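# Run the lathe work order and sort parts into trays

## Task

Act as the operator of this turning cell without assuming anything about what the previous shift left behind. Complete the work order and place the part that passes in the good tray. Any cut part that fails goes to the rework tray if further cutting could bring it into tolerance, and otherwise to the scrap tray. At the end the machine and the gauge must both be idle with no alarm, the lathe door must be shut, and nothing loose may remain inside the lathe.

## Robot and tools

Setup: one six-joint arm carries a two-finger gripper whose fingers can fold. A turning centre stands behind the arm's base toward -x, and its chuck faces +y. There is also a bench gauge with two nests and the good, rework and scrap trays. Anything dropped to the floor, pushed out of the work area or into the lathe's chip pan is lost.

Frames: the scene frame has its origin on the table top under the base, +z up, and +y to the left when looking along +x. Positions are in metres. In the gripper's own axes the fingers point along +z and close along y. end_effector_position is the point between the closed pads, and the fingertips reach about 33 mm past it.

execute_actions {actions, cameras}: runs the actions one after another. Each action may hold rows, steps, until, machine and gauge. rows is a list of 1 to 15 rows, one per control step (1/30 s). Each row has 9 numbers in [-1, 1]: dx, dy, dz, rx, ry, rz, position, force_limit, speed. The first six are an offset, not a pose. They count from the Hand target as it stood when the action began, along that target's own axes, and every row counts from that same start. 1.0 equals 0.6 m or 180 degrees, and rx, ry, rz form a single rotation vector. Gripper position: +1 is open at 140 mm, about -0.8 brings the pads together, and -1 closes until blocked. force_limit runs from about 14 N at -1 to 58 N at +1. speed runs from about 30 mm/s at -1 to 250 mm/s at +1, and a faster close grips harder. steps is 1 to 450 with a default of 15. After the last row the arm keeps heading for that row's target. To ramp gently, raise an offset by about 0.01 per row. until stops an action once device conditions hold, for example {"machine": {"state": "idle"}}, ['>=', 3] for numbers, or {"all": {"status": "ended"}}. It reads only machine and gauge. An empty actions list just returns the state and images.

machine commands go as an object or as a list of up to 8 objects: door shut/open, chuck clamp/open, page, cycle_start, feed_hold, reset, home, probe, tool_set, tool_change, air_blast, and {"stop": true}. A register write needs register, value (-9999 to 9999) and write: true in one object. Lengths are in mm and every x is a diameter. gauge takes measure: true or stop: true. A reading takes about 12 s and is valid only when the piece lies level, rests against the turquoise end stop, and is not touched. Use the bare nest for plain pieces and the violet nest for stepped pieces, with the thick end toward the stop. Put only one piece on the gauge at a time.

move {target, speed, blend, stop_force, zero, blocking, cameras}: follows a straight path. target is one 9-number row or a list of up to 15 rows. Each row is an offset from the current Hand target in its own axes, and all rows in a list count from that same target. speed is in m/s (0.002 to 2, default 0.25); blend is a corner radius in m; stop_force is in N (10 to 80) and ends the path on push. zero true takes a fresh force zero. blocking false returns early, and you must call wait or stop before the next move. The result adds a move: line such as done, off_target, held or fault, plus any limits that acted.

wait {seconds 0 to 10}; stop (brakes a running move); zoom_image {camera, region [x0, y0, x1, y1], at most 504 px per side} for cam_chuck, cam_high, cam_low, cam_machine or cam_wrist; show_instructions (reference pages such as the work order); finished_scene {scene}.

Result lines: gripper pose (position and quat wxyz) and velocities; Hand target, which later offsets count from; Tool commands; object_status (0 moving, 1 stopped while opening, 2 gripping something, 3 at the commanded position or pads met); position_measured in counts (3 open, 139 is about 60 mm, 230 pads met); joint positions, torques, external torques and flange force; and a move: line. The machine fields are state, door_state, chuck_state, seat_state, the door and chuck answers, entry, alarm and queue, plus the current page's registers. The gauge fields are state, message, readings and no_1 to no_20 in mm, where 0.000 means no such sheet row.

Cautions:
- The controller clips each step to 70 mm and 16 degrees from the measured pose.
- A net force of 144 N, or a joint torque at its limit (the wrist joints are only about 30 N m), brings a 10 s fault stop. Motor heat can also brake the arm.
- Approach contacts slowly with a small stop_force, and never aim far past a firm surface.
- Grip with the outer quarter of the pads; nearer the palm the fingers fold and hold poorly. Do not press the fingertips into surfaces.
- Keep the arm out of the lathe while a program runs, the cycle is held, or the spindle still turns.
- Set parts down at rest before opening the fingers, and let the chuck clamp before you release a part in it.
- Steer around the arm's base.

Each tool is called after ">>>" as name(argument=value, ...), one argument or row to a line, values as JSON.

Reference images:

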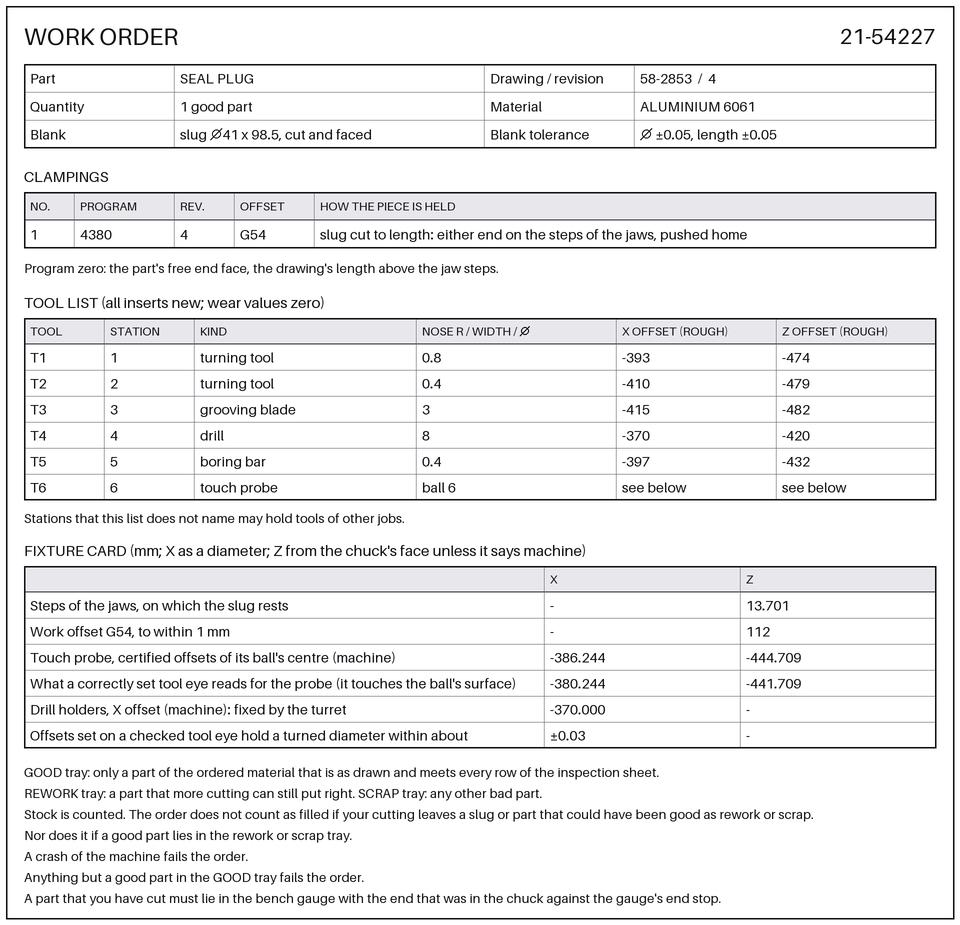

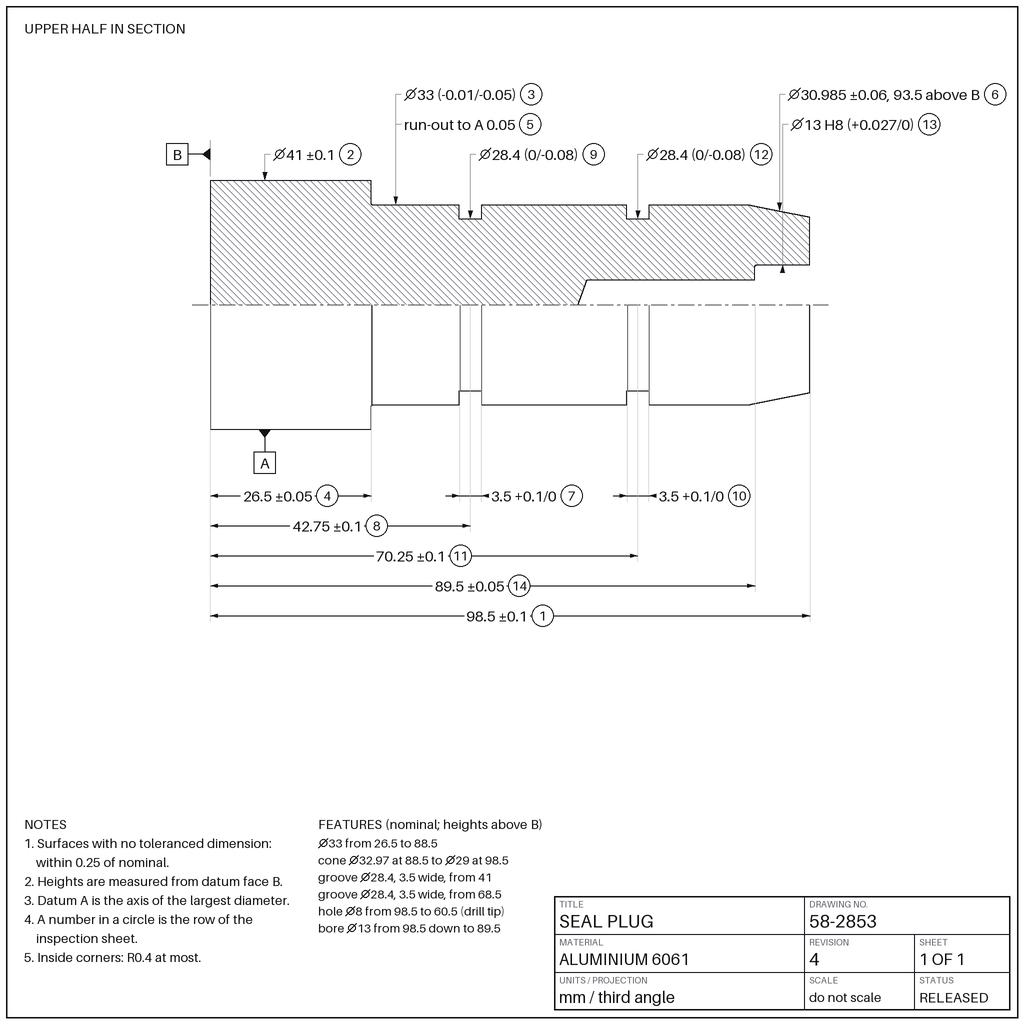

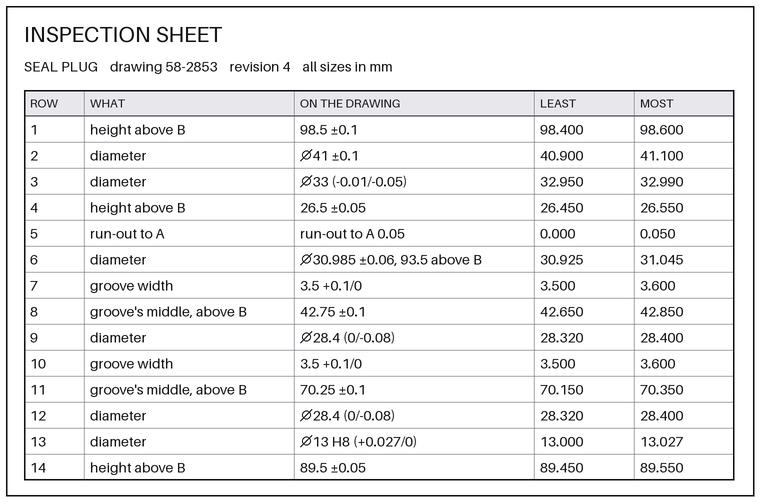

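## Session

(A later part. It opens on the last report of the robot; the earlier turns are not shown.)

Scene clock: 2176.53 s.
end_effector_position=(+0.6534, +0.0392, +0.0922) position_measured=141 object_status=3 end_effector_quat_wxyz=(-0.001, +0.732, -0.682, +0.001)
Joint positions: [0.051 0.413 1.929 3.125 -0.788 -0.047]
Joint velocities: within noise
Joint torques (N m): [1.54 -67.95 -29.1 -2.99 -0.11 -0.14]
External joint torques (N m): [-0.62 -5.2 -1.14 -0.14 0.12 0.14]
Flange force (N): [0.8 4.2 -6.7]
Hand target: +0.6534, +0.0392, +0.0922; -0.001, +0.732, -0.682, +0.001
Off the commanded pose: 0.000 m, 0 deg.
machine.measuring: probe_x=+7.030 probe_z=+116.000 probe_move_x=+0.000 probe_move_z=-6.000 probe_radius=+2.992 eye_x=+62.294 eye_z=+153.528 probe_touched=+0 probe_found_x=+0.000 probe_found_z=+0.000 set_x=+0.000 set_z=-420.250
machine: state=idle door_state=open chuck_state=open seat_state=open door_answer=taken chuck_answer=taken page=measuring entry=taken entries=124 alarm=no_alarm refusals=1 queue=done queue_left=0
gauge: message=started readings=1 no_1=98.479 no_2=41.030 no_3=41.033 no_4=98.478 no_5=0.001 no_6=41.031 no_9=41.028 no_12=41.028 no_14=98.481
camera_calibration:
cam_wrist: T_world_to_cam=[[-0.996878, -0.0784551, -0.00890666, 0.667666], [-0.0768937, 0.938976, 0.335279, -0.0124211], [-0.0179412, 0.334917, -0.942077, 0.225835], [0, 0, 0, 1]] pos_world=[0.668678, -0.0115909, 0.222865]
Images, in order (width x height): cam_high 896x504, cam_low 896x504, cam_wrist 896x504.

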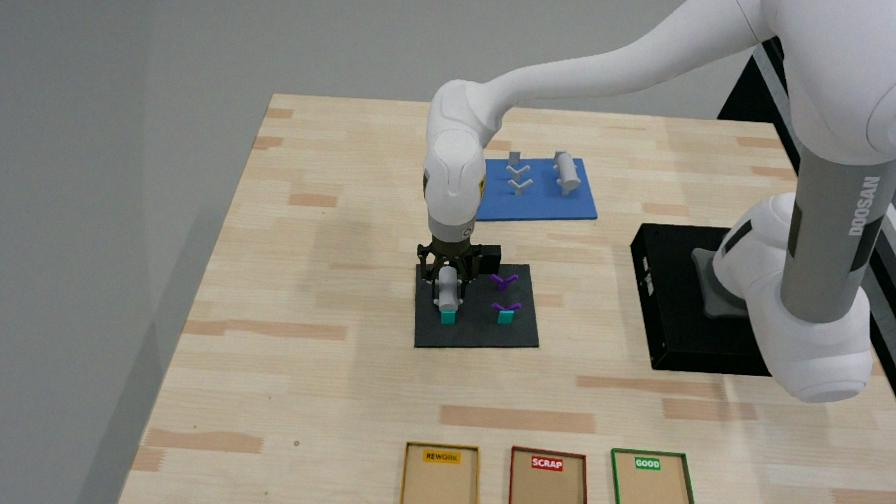

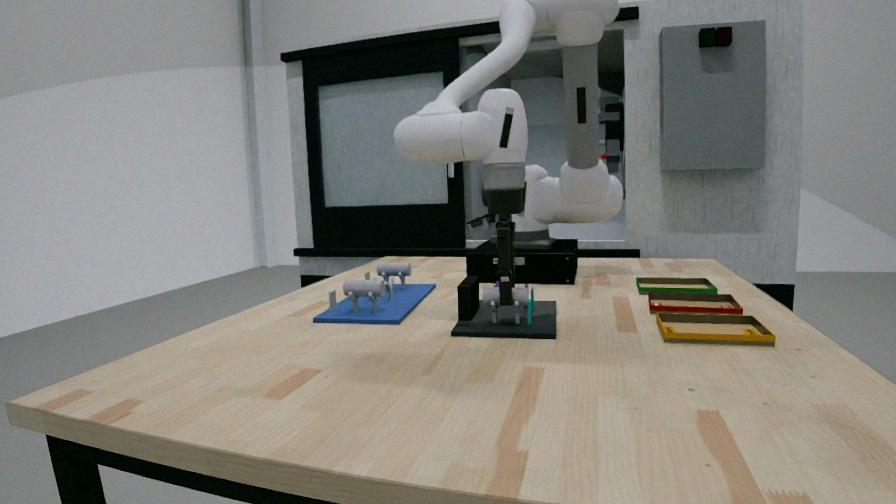

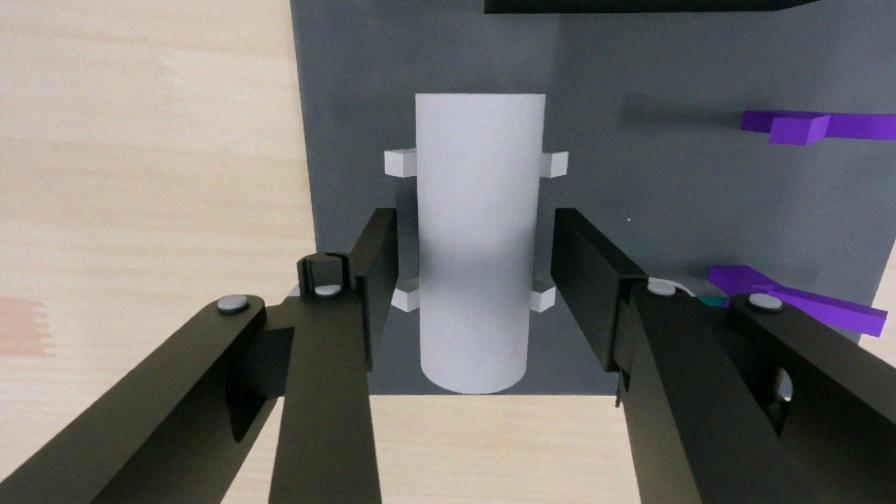

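>>> execute_actions(
  actions=[
    {"gauge":{"measure":true},"rows":[[0,0,0,0,0,0,0.0,-0.05,-1]],"steps":390,"until":{"gauge":{"readings":[">",1]}}},
  ],
  cameras=[],
)

Scene clock: 2191.97 s.
end_effector_position=(+0.6534, +0.0392, +0.0922) position_measured=129 object_status=3 end_effector_quat_wxyz=(-0.001, +0.732, -0.682, +0.001)
Joint positions: [0.051 0.413 1.929 3.125 -0.788 -0.047]
Joint velocities: within noise
Joint torques (N m): [1.84 -67.8 -29.02 -3 -0.15 -0.14]
External joint torques (N m): [-0.74 -5.55 -1.34 -0.15 0.16 0.14]
Flange force (N): [1.0 4.3 -7.1]
Hand target: +0.6534, +0.0392, +0.0922; -0.001, +0.732, -0.682, +0.001
Off the commanded pose: 0.000 m, 0 deg.
machine.measuring: probe_x=+7.030 probe_z=+116.000 probe_move_x=+0.000 probe_move_z=-6.000 probe_radius=+2.992 eye_x=+62.294 eye_z=+153.528 probe_touched=+0 probe_found_x=+0.000 probe_found_z=+0.000 set_x=+0.000 set_z=-420.250
machine: state=idle door_state=open chuck_state=open seat_state=open door_answer=taken chuck_answer=taken page=measuring entry=taken entries=124 alarm=no_alarm refusals=1 queue=done queue_left=0
gauge: message=started readings=2 no_1=98.482 no_2=41.031 no_3=32.978 no_4=26.495 no_5=0.011 no_6=30.992 no_7=3.554 no_8=42.748 no_9=28.358 no_10=3.546 no_11=70.250 no_12=28.362 no_13=13.013 no_14=89.498
No camera images: "cameras" was empty.

>>> execute_actions(
  actions=[
    {"rows":[[0,0,0,0,0,0,-1,-0.05,-1]],"steps":60},
  ],
  cameras=[],
)

Scene clock: 2201.20 s.
end_effector_position=(+0.6534, +0.0392, +0.0922) position_measured=169 object_status=2 end_effector_quat_wxyz=(-0.001, +0.732, -0.682, +0.001)
Joint positions: [0.051 0.413 1.929 3.125 -0.788 -0.047]
Joint velocities: within noise
Joint torques (N m): [2.06 -63.66 -27.45 -3.16 0.41 -0.27]
External joint torques (N m): [-0.74 -9.68 -2.9 0.02 -0.4 0.27]
Flange force (N): [0.9 5.7 -14.0]
Hand target: +0.6534, +0.0392, +0.0922; -0.001, +0.732, -0.682, +0.001
Off the commanded pose: 0.000 m, 0 deg.
machine.measuring: probe_x=+7.030 probe_z=+116.000 probe_move_x=+0.000 probe_move_z=-6.000 probe_radius=+2.992 eye_x=+62.294 eye_z=+153.528 probe_touched=+0 probe_found_x=+0.000 probe_found_z=+0.000 set_x=+0.000 set_z=-420.250
machine: state=idle door_state=open chuck_state=open seat_state=open door_answer=taken chuck_answer=taken page=measuring entry=taken entries=124 alarm=no_alarm refusals=1 queue=done queue_left=0
gauge: message=started readings=2 no_1=98.482 no_2=41.031 no_3=32.978 no_4=26.495 no_5=0.011 no_6=30.992 no_7=3.554 no_8=42.748 no_9=28.358 no_10=3.546 no_11=70.250 no_12=28.362 no_13=13.013 no_14=89.498
No camera images: "cameras" was empty.

>>> move(
  target=[
    [0.005,0,-0.2,0,0,0,-1,-0.05,-1],
    [-0.6243,0.6576,-0.2797,0,0,0.0222,-1,-0.05,-1],
  ],
  speed=[0.12,0.35],
  blend=[0.03,0],
  cameras=["cam_wrist","cam_high"],
)

Scene clock: 2211.47 s.
end_effector_position=(+0.2327, +0.3849, +0.2584) position_measured=169 object_status=2 end_effector_quat_wxyz=(-0.001, +0.708, -0.707, +0.001)
Joint positions: [1.006 -0.052 2.152 3.122 -1.044 0.976]
Joint velocities: within noise
Joint torques (N m): [2.54 -28.52 -36.99 -3.81 -0.14 -0.05]
External joint torques (N m): [-2.12 -2.41 0.27 0.01 0.09 0.05]
Flange force (N): [6.5 -1.6 -1.7]
Hand target: +0.2327, +0.3849, +0.2584; -0.001, +0.708, -0.707, +0.001
Off the commanded pose: 0.000 m, 0 deg.
machine.measuring: probe_x=+7.030 probe_z=+116.000 probe_move_x=+0.000 probe_move_z=-6.000 probe_radius=+2.992 eye_x=+62.294 eye_z=+153.528 probe_touched=+0 probe_found_x=+0.000 probe_found_z=+0.000 set_x=+0.000 set_z=-420.250
machine: state=idle door_state=open chuck_state=open seat_state=open door_answer=taken chuck_answer=taken page=measuring entry=taken entries=124 alarm=no_alarm refusals=1 queue=done queue_left=0
gauge: message=started readings=2 no_1=98.482 no_2=41.031 no_3=32.978 no_4=26.495 no_5=0.011 no_6=30.992 no_7=3.554 no_8=42.748 no_9=28.358 no_10=3.546 no_11=70.250 no_12=28.362 no_13=13.013 no_14=89.498
move: done
camera_calibration:
cam_wrist: T_world_to_cam=[[-0.999921, -0.00880242, -0.00898976, 0.250725], [-0.0113084, 0.941983, 0.33547, -0.441601], [0.00551526, 0.335545, -0.942008, 0.25336], [0, 0, 0, 1]] pos_world=[0.244314, 0.333174, 0.389065]
Images, in order (width x height): cam_high 896x504, cam_wrist 896x504.

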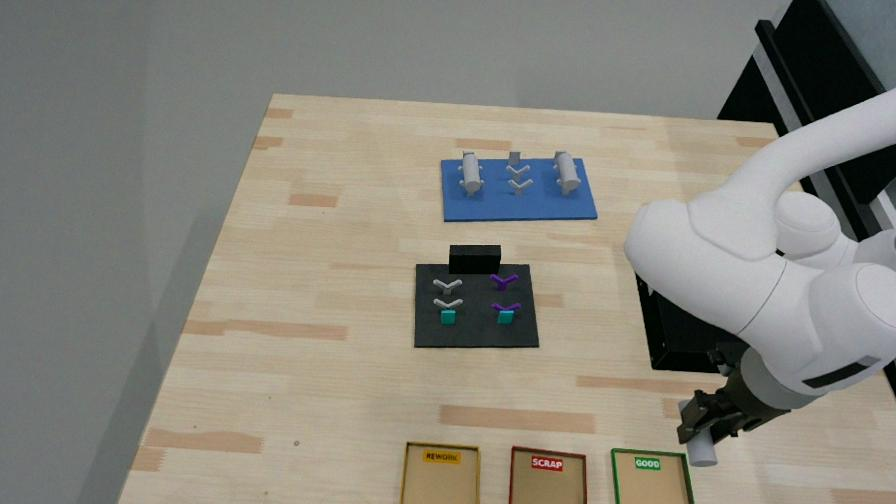

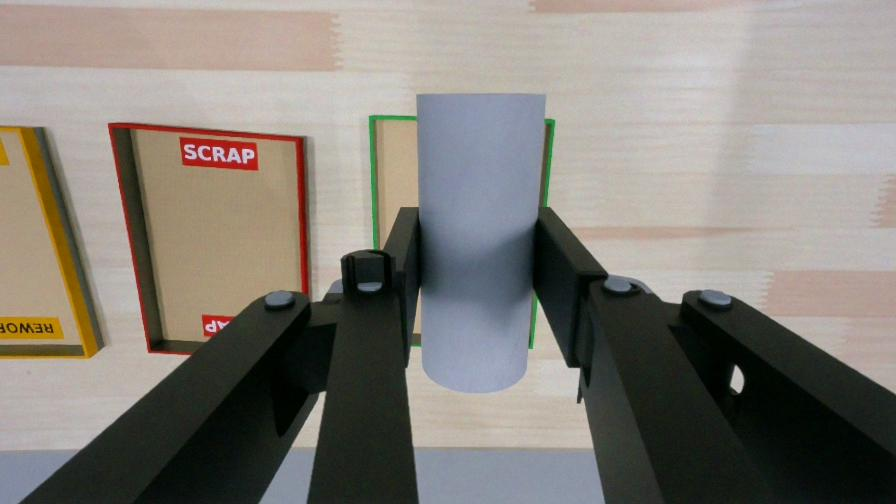

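>>> move(
  target=[
    [-0.1117,-0.0055,0,0,0,0,-1,-0.05,-1],
    [-0.1117,-0.0055,0.3057,0,0,0,-1,-0.05,-1],
  ],
  speed=[0.2,0.15],
  blend=[0.02,0],
  cameras=["cam_wrist"],
)

>>> move(
  target=[0,0,0.07,0,0,0,-1,-0.05,-1],
  speed=0.015,
  stop_force=10,
  cameras=["cam_wrist"],
)

Scene clock: 2228.53 s.
end_effector_position=(+0.2364, +0.4517, +0.0749) position_measured=169 object_status=2 end_effector_quat_wxyz=(-0.001, +0.708, -0.707, +0.001)
Joint positions: [1.069 0.277 2.21 3.114 -0.658 1.051]
Joint velocities: within noise
Joint torques (N m): [1.6 -51.73 -26 -2.58 -0.23 -0.18]
External joint torques (N m): [-0.73 -2.56 -0.11 -0.11 0.19 0.18]
Flange force (N): [3.3 0.4 -3.7]
Hand target: +0.2365, +0.4518, +0.0749; -0.001, +0.708, -0.707, +0.001
Off the commanded pose: 0.000 m, 0 deg.
machine.measuring: probe_x=+7.030 probe_z=+116.000 probe_move_x=+0.000 probe_move_z=-6.000 probe_radius=+2.992 eye_x=+62.294 eye_z=+153.528 probe_touched=+0 probe_found_x=+0.000 probe_found_z=+0.000 set_x=+0.000 set_z=-420.250
machine: state=idle door_state=open chuck_state=open seat_state=open door_answer=taken chuck_answer=taken page=measuring entry=taken entries=124 alarm=no_alarm refusals=1 queue=done queue_left=0
gauge: message=started readings=2 no_1=98.482 no_2=41.031 no_3=32.978 no_4=26.495 no_5=0.011 no_6=30.992 no_7=3.554 no_8=42.748 no_9=28.358 no_10=3.546 no_11=70.250 no_12=28.362 no_13=13.013 no_14=89.498
move: done
camera_calibration:
cam_wrist: T_world_to_cam=[[-0.999921, -0.0088365, -0.00889477, 0.253456], [-0.0113081, 0.942014, 0.335382, -0.442918], [0.0054154, 0.335456, -0.94204, 0.0581331], [0, 0, 0, 1]] pos_world=[0.248113, 0.399974, 0.205565]
Images, in order (width x height): cam_wrist 896x504.

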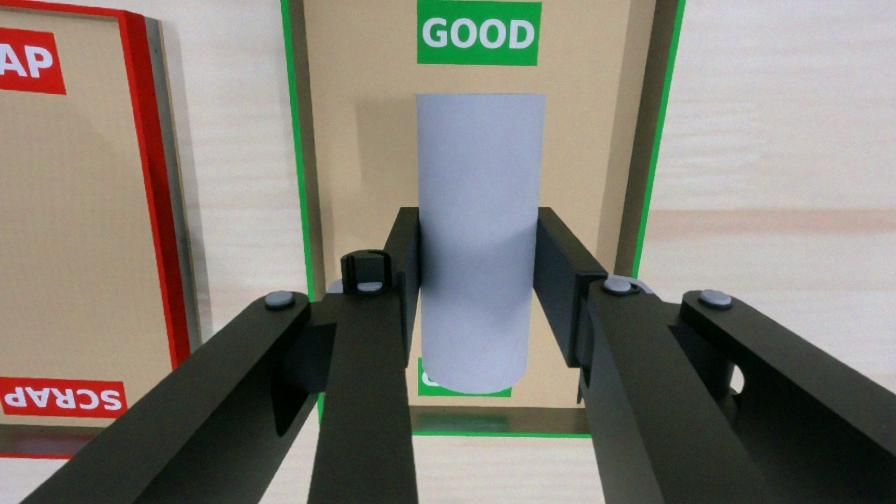

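Scene clock: 2231.23 s.
end_effector_position=(+0.2366, +0.4518, +0.0433) position_measured=169 object_status=2 end_effector_quat_wxyz=(-0.001, +0.708, -0.707, +0.001)
Joint positions: [1.068 0.329 2.226 3.112 -0.59 1.054]
Joint velocities: within noise
Joint torques (N m): [1.44 -47.32 -20.36 -2.46 0.13 -0.23]
External joint torques (N m): [-0.45 -9.92 -3.44 0.01 -0.17 0.23]
Flange force (N): [4.6 1.5 -18.6]
Hand target: +0.2366, +0.4518, +0.0433; -0.001, +0.708, -0.707, +0.001 (not the last commanded pose)
Off the commanded pose: 0.010 m, 0 deg.
machine.measuring: probe_x=+7.030 probe_z=+116.000 probe_move_x=+0.000 probe_move_z=-6.000 probe_radius=+2.992 eye_x=+62.294 eye_z=+153.528 probe_touched=+0 probe_found_x=+0.000 probe_found_z=+0.000 set_x=+0.000 set_z=-420.250
machine: state=idle door_state=open chuck_state=open seat_state=open door_answer=taken chuck_answer=taken page=measuring entry=taken entries=124 alarm=no_alarm refusals=1 queue=done queue_left=0
gauge: message=started readings=2 no_1=98.482 no_2=41.031 no_3=32.978 no_4=26.495 no_5=0.011 no_6=30.992 no_7=3.554 no_8=42.748 no_9=28.358 no_10=3.546 no_11=70.250 no_12=28.362 no_13=13.013 no_14=89.498
move: contact
camera_calibration:
cam_wrist: T_world_to_cam=[[-0.999921, -0.00880152, -0.00899043, 0.253279], [-0.0113083, 0.941951, 0.335559, -0.432419], [0.00551512, 0.335634, -0.941976, 0.028224], [0, 0, 0, 1]] pos_world=[0.248214, 0.400074, 0.173966]
Images, in order (width x height): cam_wrist 896x504.

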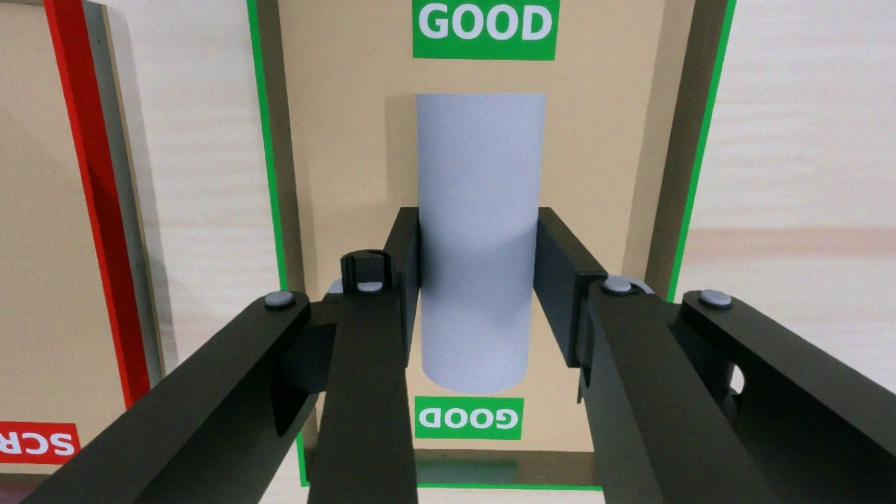

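>>> execute_actions(
  actions=[
    {"rows":[[0,0,0,0,0,0,0.0,-0.05,-1]],"steps":60},
  ],
  cameras=["cam_wrist"],
)

>>> move(
  target=[
    [0,0,-0.1,0,0,0,0,-0.05,-1],
    [0.3,-0.1,-0.6,0,0,0,0,-0.05,-1],
  ],
  speed=[0.08,0.3],
  blend=[0.02,0],
  cameras=["cam_wrist","cam_high"],
)

Scene clock: 2237.03 s.
end_effector_position=(+0.2366, +0.4518, +0.0433) position_measured=129 object_status=3 end_effector_quat_wxyz=(-0.001, +0.708, -0.707, +0.001)
Joint positions: [1.068 0.329 2.226 3.112 -0.59 1.054]
Joint velocities: within noise
Joint torques (N m): [1.29 -52.19 -22.85 -2.33 -0.16 -0.16]
External joint torques (N m): [-0.66 -4.94 -0.98 -0.13 0.12 0.16]
Flange force (N): [4.0 0.8 -8.5]
Hand target: +0.2366, +0.4518, +0.0433; -0.001, +0.708, -0.707, +0.001
Off the commanded pose: 0.000 m, 0 deg.
machine.measuring: probe_x=+7.030 probe_z=+116.000 probe_move_x=+0.000 probe_move_z=-6.000 probe_radius=+2.992 eye_x=+62.294 eye_z=+153.528 probe_touched=+0 probe_found_x=+0.000 probe_found_z=+0.000 set_x=+0.000 set_z=-420.250
machine: state=idle door_state=open chuck_state=open seat_state=open door_answer=taken chuck_answer=taken page=measuring entry=taken entries=124 alarm=no_alarm refusals=1 queue=done queue_left=0
gauge: message=started readings=2 no_1=98.482 no_2=41.031 no_3=32.978 no_4=26.495 no_5=0.011 no_6=30.992 no_7=3.554 no_8=42.748 no_9=28.358 no_10=3.546 no_11=70.250 no_12=28.362 no_13=13.013 no_14=89.498
camera_calibration:
cam_wrist: T_world_to_cam=[[-0.999921, -0.00880152, -0.00899043, 0.253279], [-0.0113083, 0.941951, 0.335559, -0.432419], [0.00551512, 0.335634, -0.941976, 0.028224], [0, 0, 0, 1]] pos_world=[0.248214, 0.400074, 0.173966]
Images, in order (width x height): cam_wrist 896x504.

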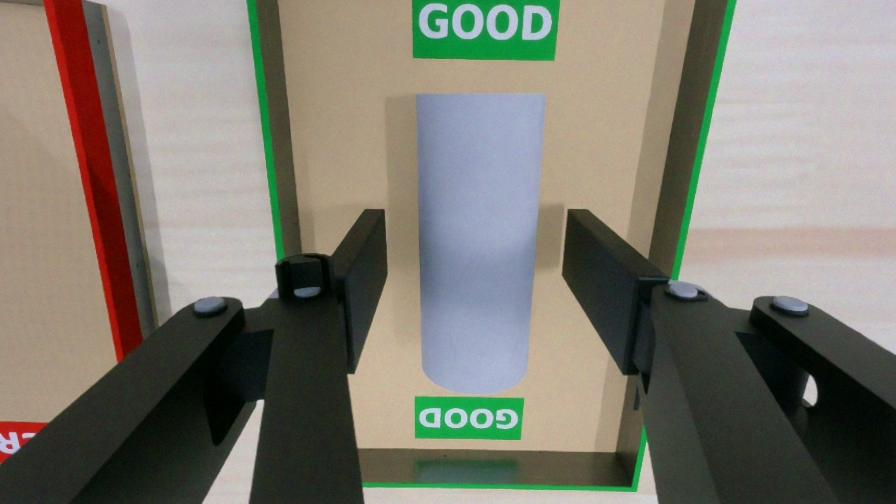

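Scene clock: 2239.33 s.
end_effector_position=(+0.2957, +0.2722, +0.4037) position_measured=129 object_status=3 end_effector_quat_wxyz=(-0.001, +0.708, -0.707, +0.001)
Joint positions: [0.721 -0.238 2.022 3.124 -1.355 0.685]
Joint velocities: within noise
Joint torques (N m): [0.69 -13.22 -39.9 -4.23 -0.07 -0.11]
External joint torques (N m): [-0.24 -3.66 -1.57 -0.06 0.03 0.11]
Flange force (N): [3.4 2.9 -3.8]
Hand target: +0.2957, +0.2722, +0.4037; -0.001, +0.708, -0.707, +0.001
Off the commanded pose: 0.000 m, 0 deg.
machine.measuring: probe_x=+7.030 probe_z=+116.000 probe_move_x=+0.000 probe_move_z=-6.000 probe_radius=+2.992 eye_x=+62.294 eye_z=+153.528 probe_touched=+0 probe_found_x=+0.000 probe_found_z=+0.000 set_x=+0.000 set_z=-420.250
machine: state=idle door_state=open chuck_state=open seat_state=open door_answer=taken chuck_answer=taken page=measuring entry=taken entries=124 alarm=no_alarm refusals=1 queue=done queue_left=0
gauge: message=started readings=2 no_1=98.482 no_2=41.031 no_3=32.978 no_4=26.495 no_5=0.011 no_6=30.992 no_7=3.554 no_8=42.748 no_9=28.358 no_10=3.546 no_11=70.250 no_12=28.362 no_13=13.013 no_14=89.498
move: done
camera_calibration:
cam_wrist: T_world_to_cam=[[-0.999921, -0.00880152, -0.00899043, 0.314033], [-0.0113083, 0.941951, 0.335559, -0.383478], [0.00551512, 0.335634, -0.941976, 0.427572], [0, 0, 0, 1]] pos_world=[0.307314, 0.220474, 0.534266]
Images, in order (width x height): cam_high 896x504, cam_wrist 896x504.

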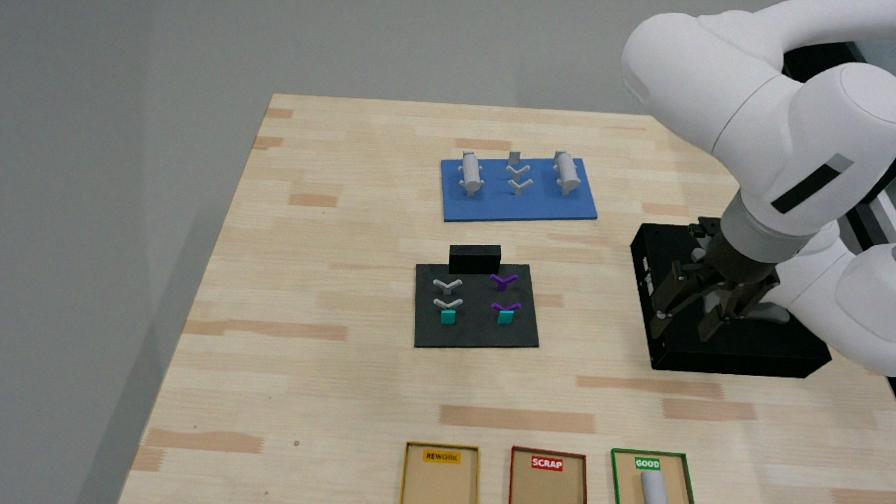

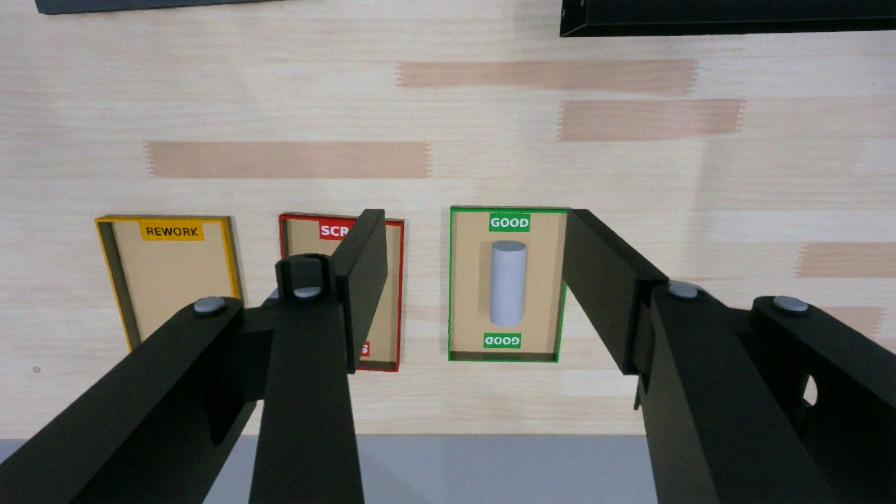

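>>> execute_actions(
  actions=[
    {"machine":{"door":"shut"},"steps":240,"until":{"machine":{"door_state":"shut"}}},
  ],
  cameras=["cam_machine","cam_chuck"],
)

Scene clock: 2243.70 s.
end_effector_position=(+0.2957, +0.2722, +0.4037) position_measured=129 object_status=3 end_effector_quat_wxyz=(-0.001, +0.708, -0.707, +0.001)
Joint positions: [0.721 -0.238 2.022 3.124 -1.355 0.685]
Joint velocities: within noise
Joint torques (N m): [1.22 -13.5 -40.03 -4.23 -0.1 -0.18]
External joint torques (N m): [-0.72 -3.44 -1.5 -0.07 0.06 0.18]
Flange force (N): [3.9 2.0 -3.5]
Hand target: +0.2957, +0.2722, +0.4037; -0.001, +0.708, -0.707, +0.001
Tool commands: gripper/position=+0.0 gripper/force_limit=-0.05 gripper/speed=-1.0
Off the commanded pose: 0.000 m, 0 deg.
machine.measuring: probe_x=+7.030 probe_z=+116.000 probe_move_x=+0.000 probe_move_z=-6.000 probe_radius=+2.992 eye_x=+62.294 eye_z=+153.528 probe_touched=+0 probe_found_x=+0.000 probe_found_z=+0.000 set_x=+0.000 set_z=-420.250
machine: state=idle door_state=shut chuck_state=open seat_state=open door_answer=taken chuck_answer=taken page=measuring entry=taken entries=124 alarm=no_alarm refusals=1 queue=running queue_left=0
gauge: message=started readings=2 no_1=98.482 no_2=41.031 no_3=32.978 no_4=26.495 no_5=0.011 no_6=30.992 no_7=3.554 no_8=42.748 no_9=28.358 no_10=3.546 no_11=70.250 no_12=28.362 no_13=13.013 no_14=89.498
Images, in order (width x height): cam_chuck 896x504, cam_machine 896x504.

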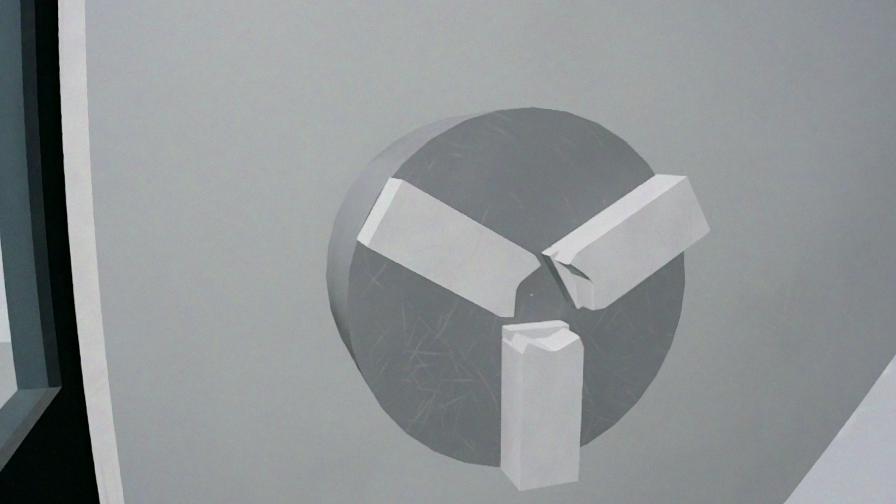

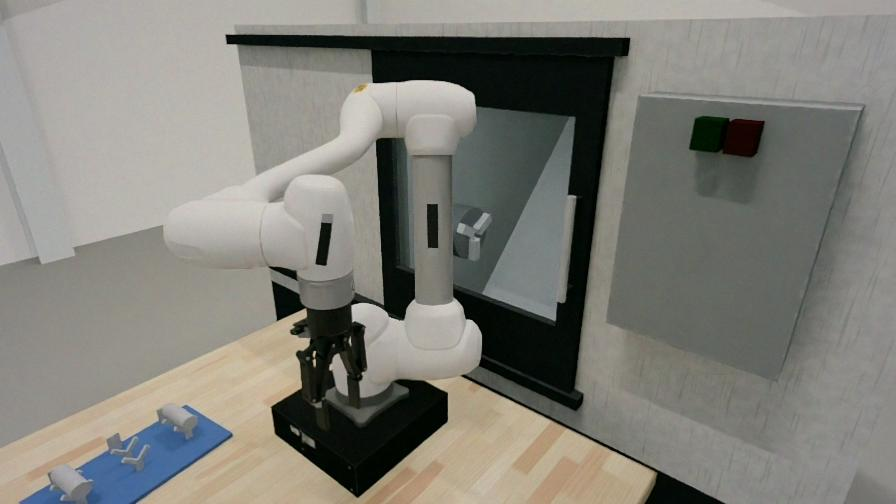

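>>> wait(
  seconds=2,
  cameras=["cam_high"],
)

Scene clock: 2247.40 s.
end_effector_position=(+0.2957, +0.2722, +0.4037) position_measured=129 object_status=3 end_effector_quat_wxyz=(-0.001, +0.708, -0.707, +0.001)
Joint positions: [0.721 -0.238 2.022 3.124 -1.355 0.685]
Joint velocities: within noise
Joint torques (N m): [1.05 -13.5 -39.94 -4.16 -0.14 -0.09]
External joint torques (N m): [-0.84 -3.36 -1.59 -0.15 0.11 0.09]
Flange force (N): [4.1 1.5 -3.5]
Hand target: +0.2957, +0.2722, +0.4037; -0.001, +0.708, -0.707, +0.001
Tool commands: gripper/position=+0.0 gripper/force_limit=-0.05 gripper/speed=-1.0
Off the commanded pose: 0.000 m, 0 deg.
machine.measuring: probe_x=+7.030 probe_z=+116.000 probe_move_x=+0.000 probe_move_z=-6.000 probe_radius=+2.992 eye_x=+62.294 eye_z=+153.528 probe_touched=+0 probe_found_x=+0.000 probe_found_z=+0.000 set_x=+0.000 set_z=-420.250
machine: state=idle door_state=shut chuck_state=open seat_state=open door_answer=taken chuck_answer=taken page=measuring entry=taken entries=124 alarm=no_alarm refusals=1 queue=done queue_left=0
gauge: message=started readings=2 no_1=98.482 no_2=41.031 no_3=32.978 no_4=26.495 no_5=0.011 no_6=30.992 no_7=3.554 no_8=42.748 no_9=28.358 no_10=3.546 no_11=70.250 no_12=28.362 no_13=13.013 no_14=89.498
wait: 2.00 s; at rest from the start
Images, in order (width x height): cam_high 896x504.

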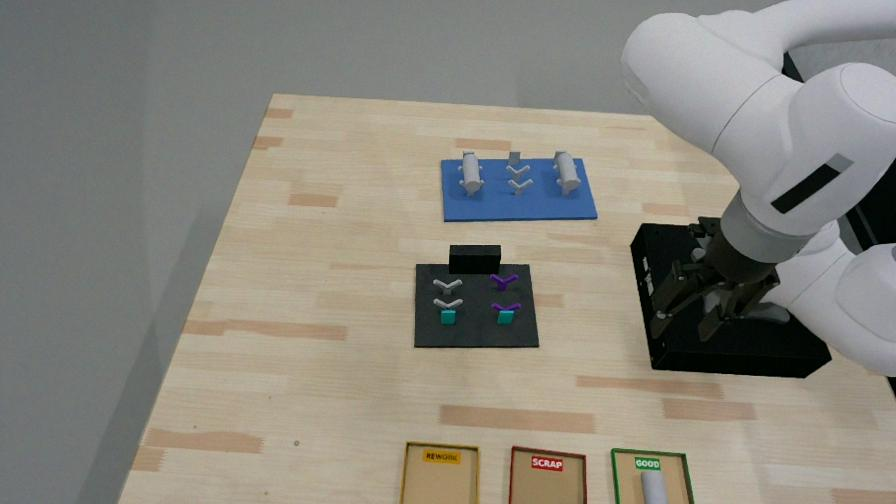

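>>> finished_scene(
  scene=1,
)

The scene is finished: the task was done.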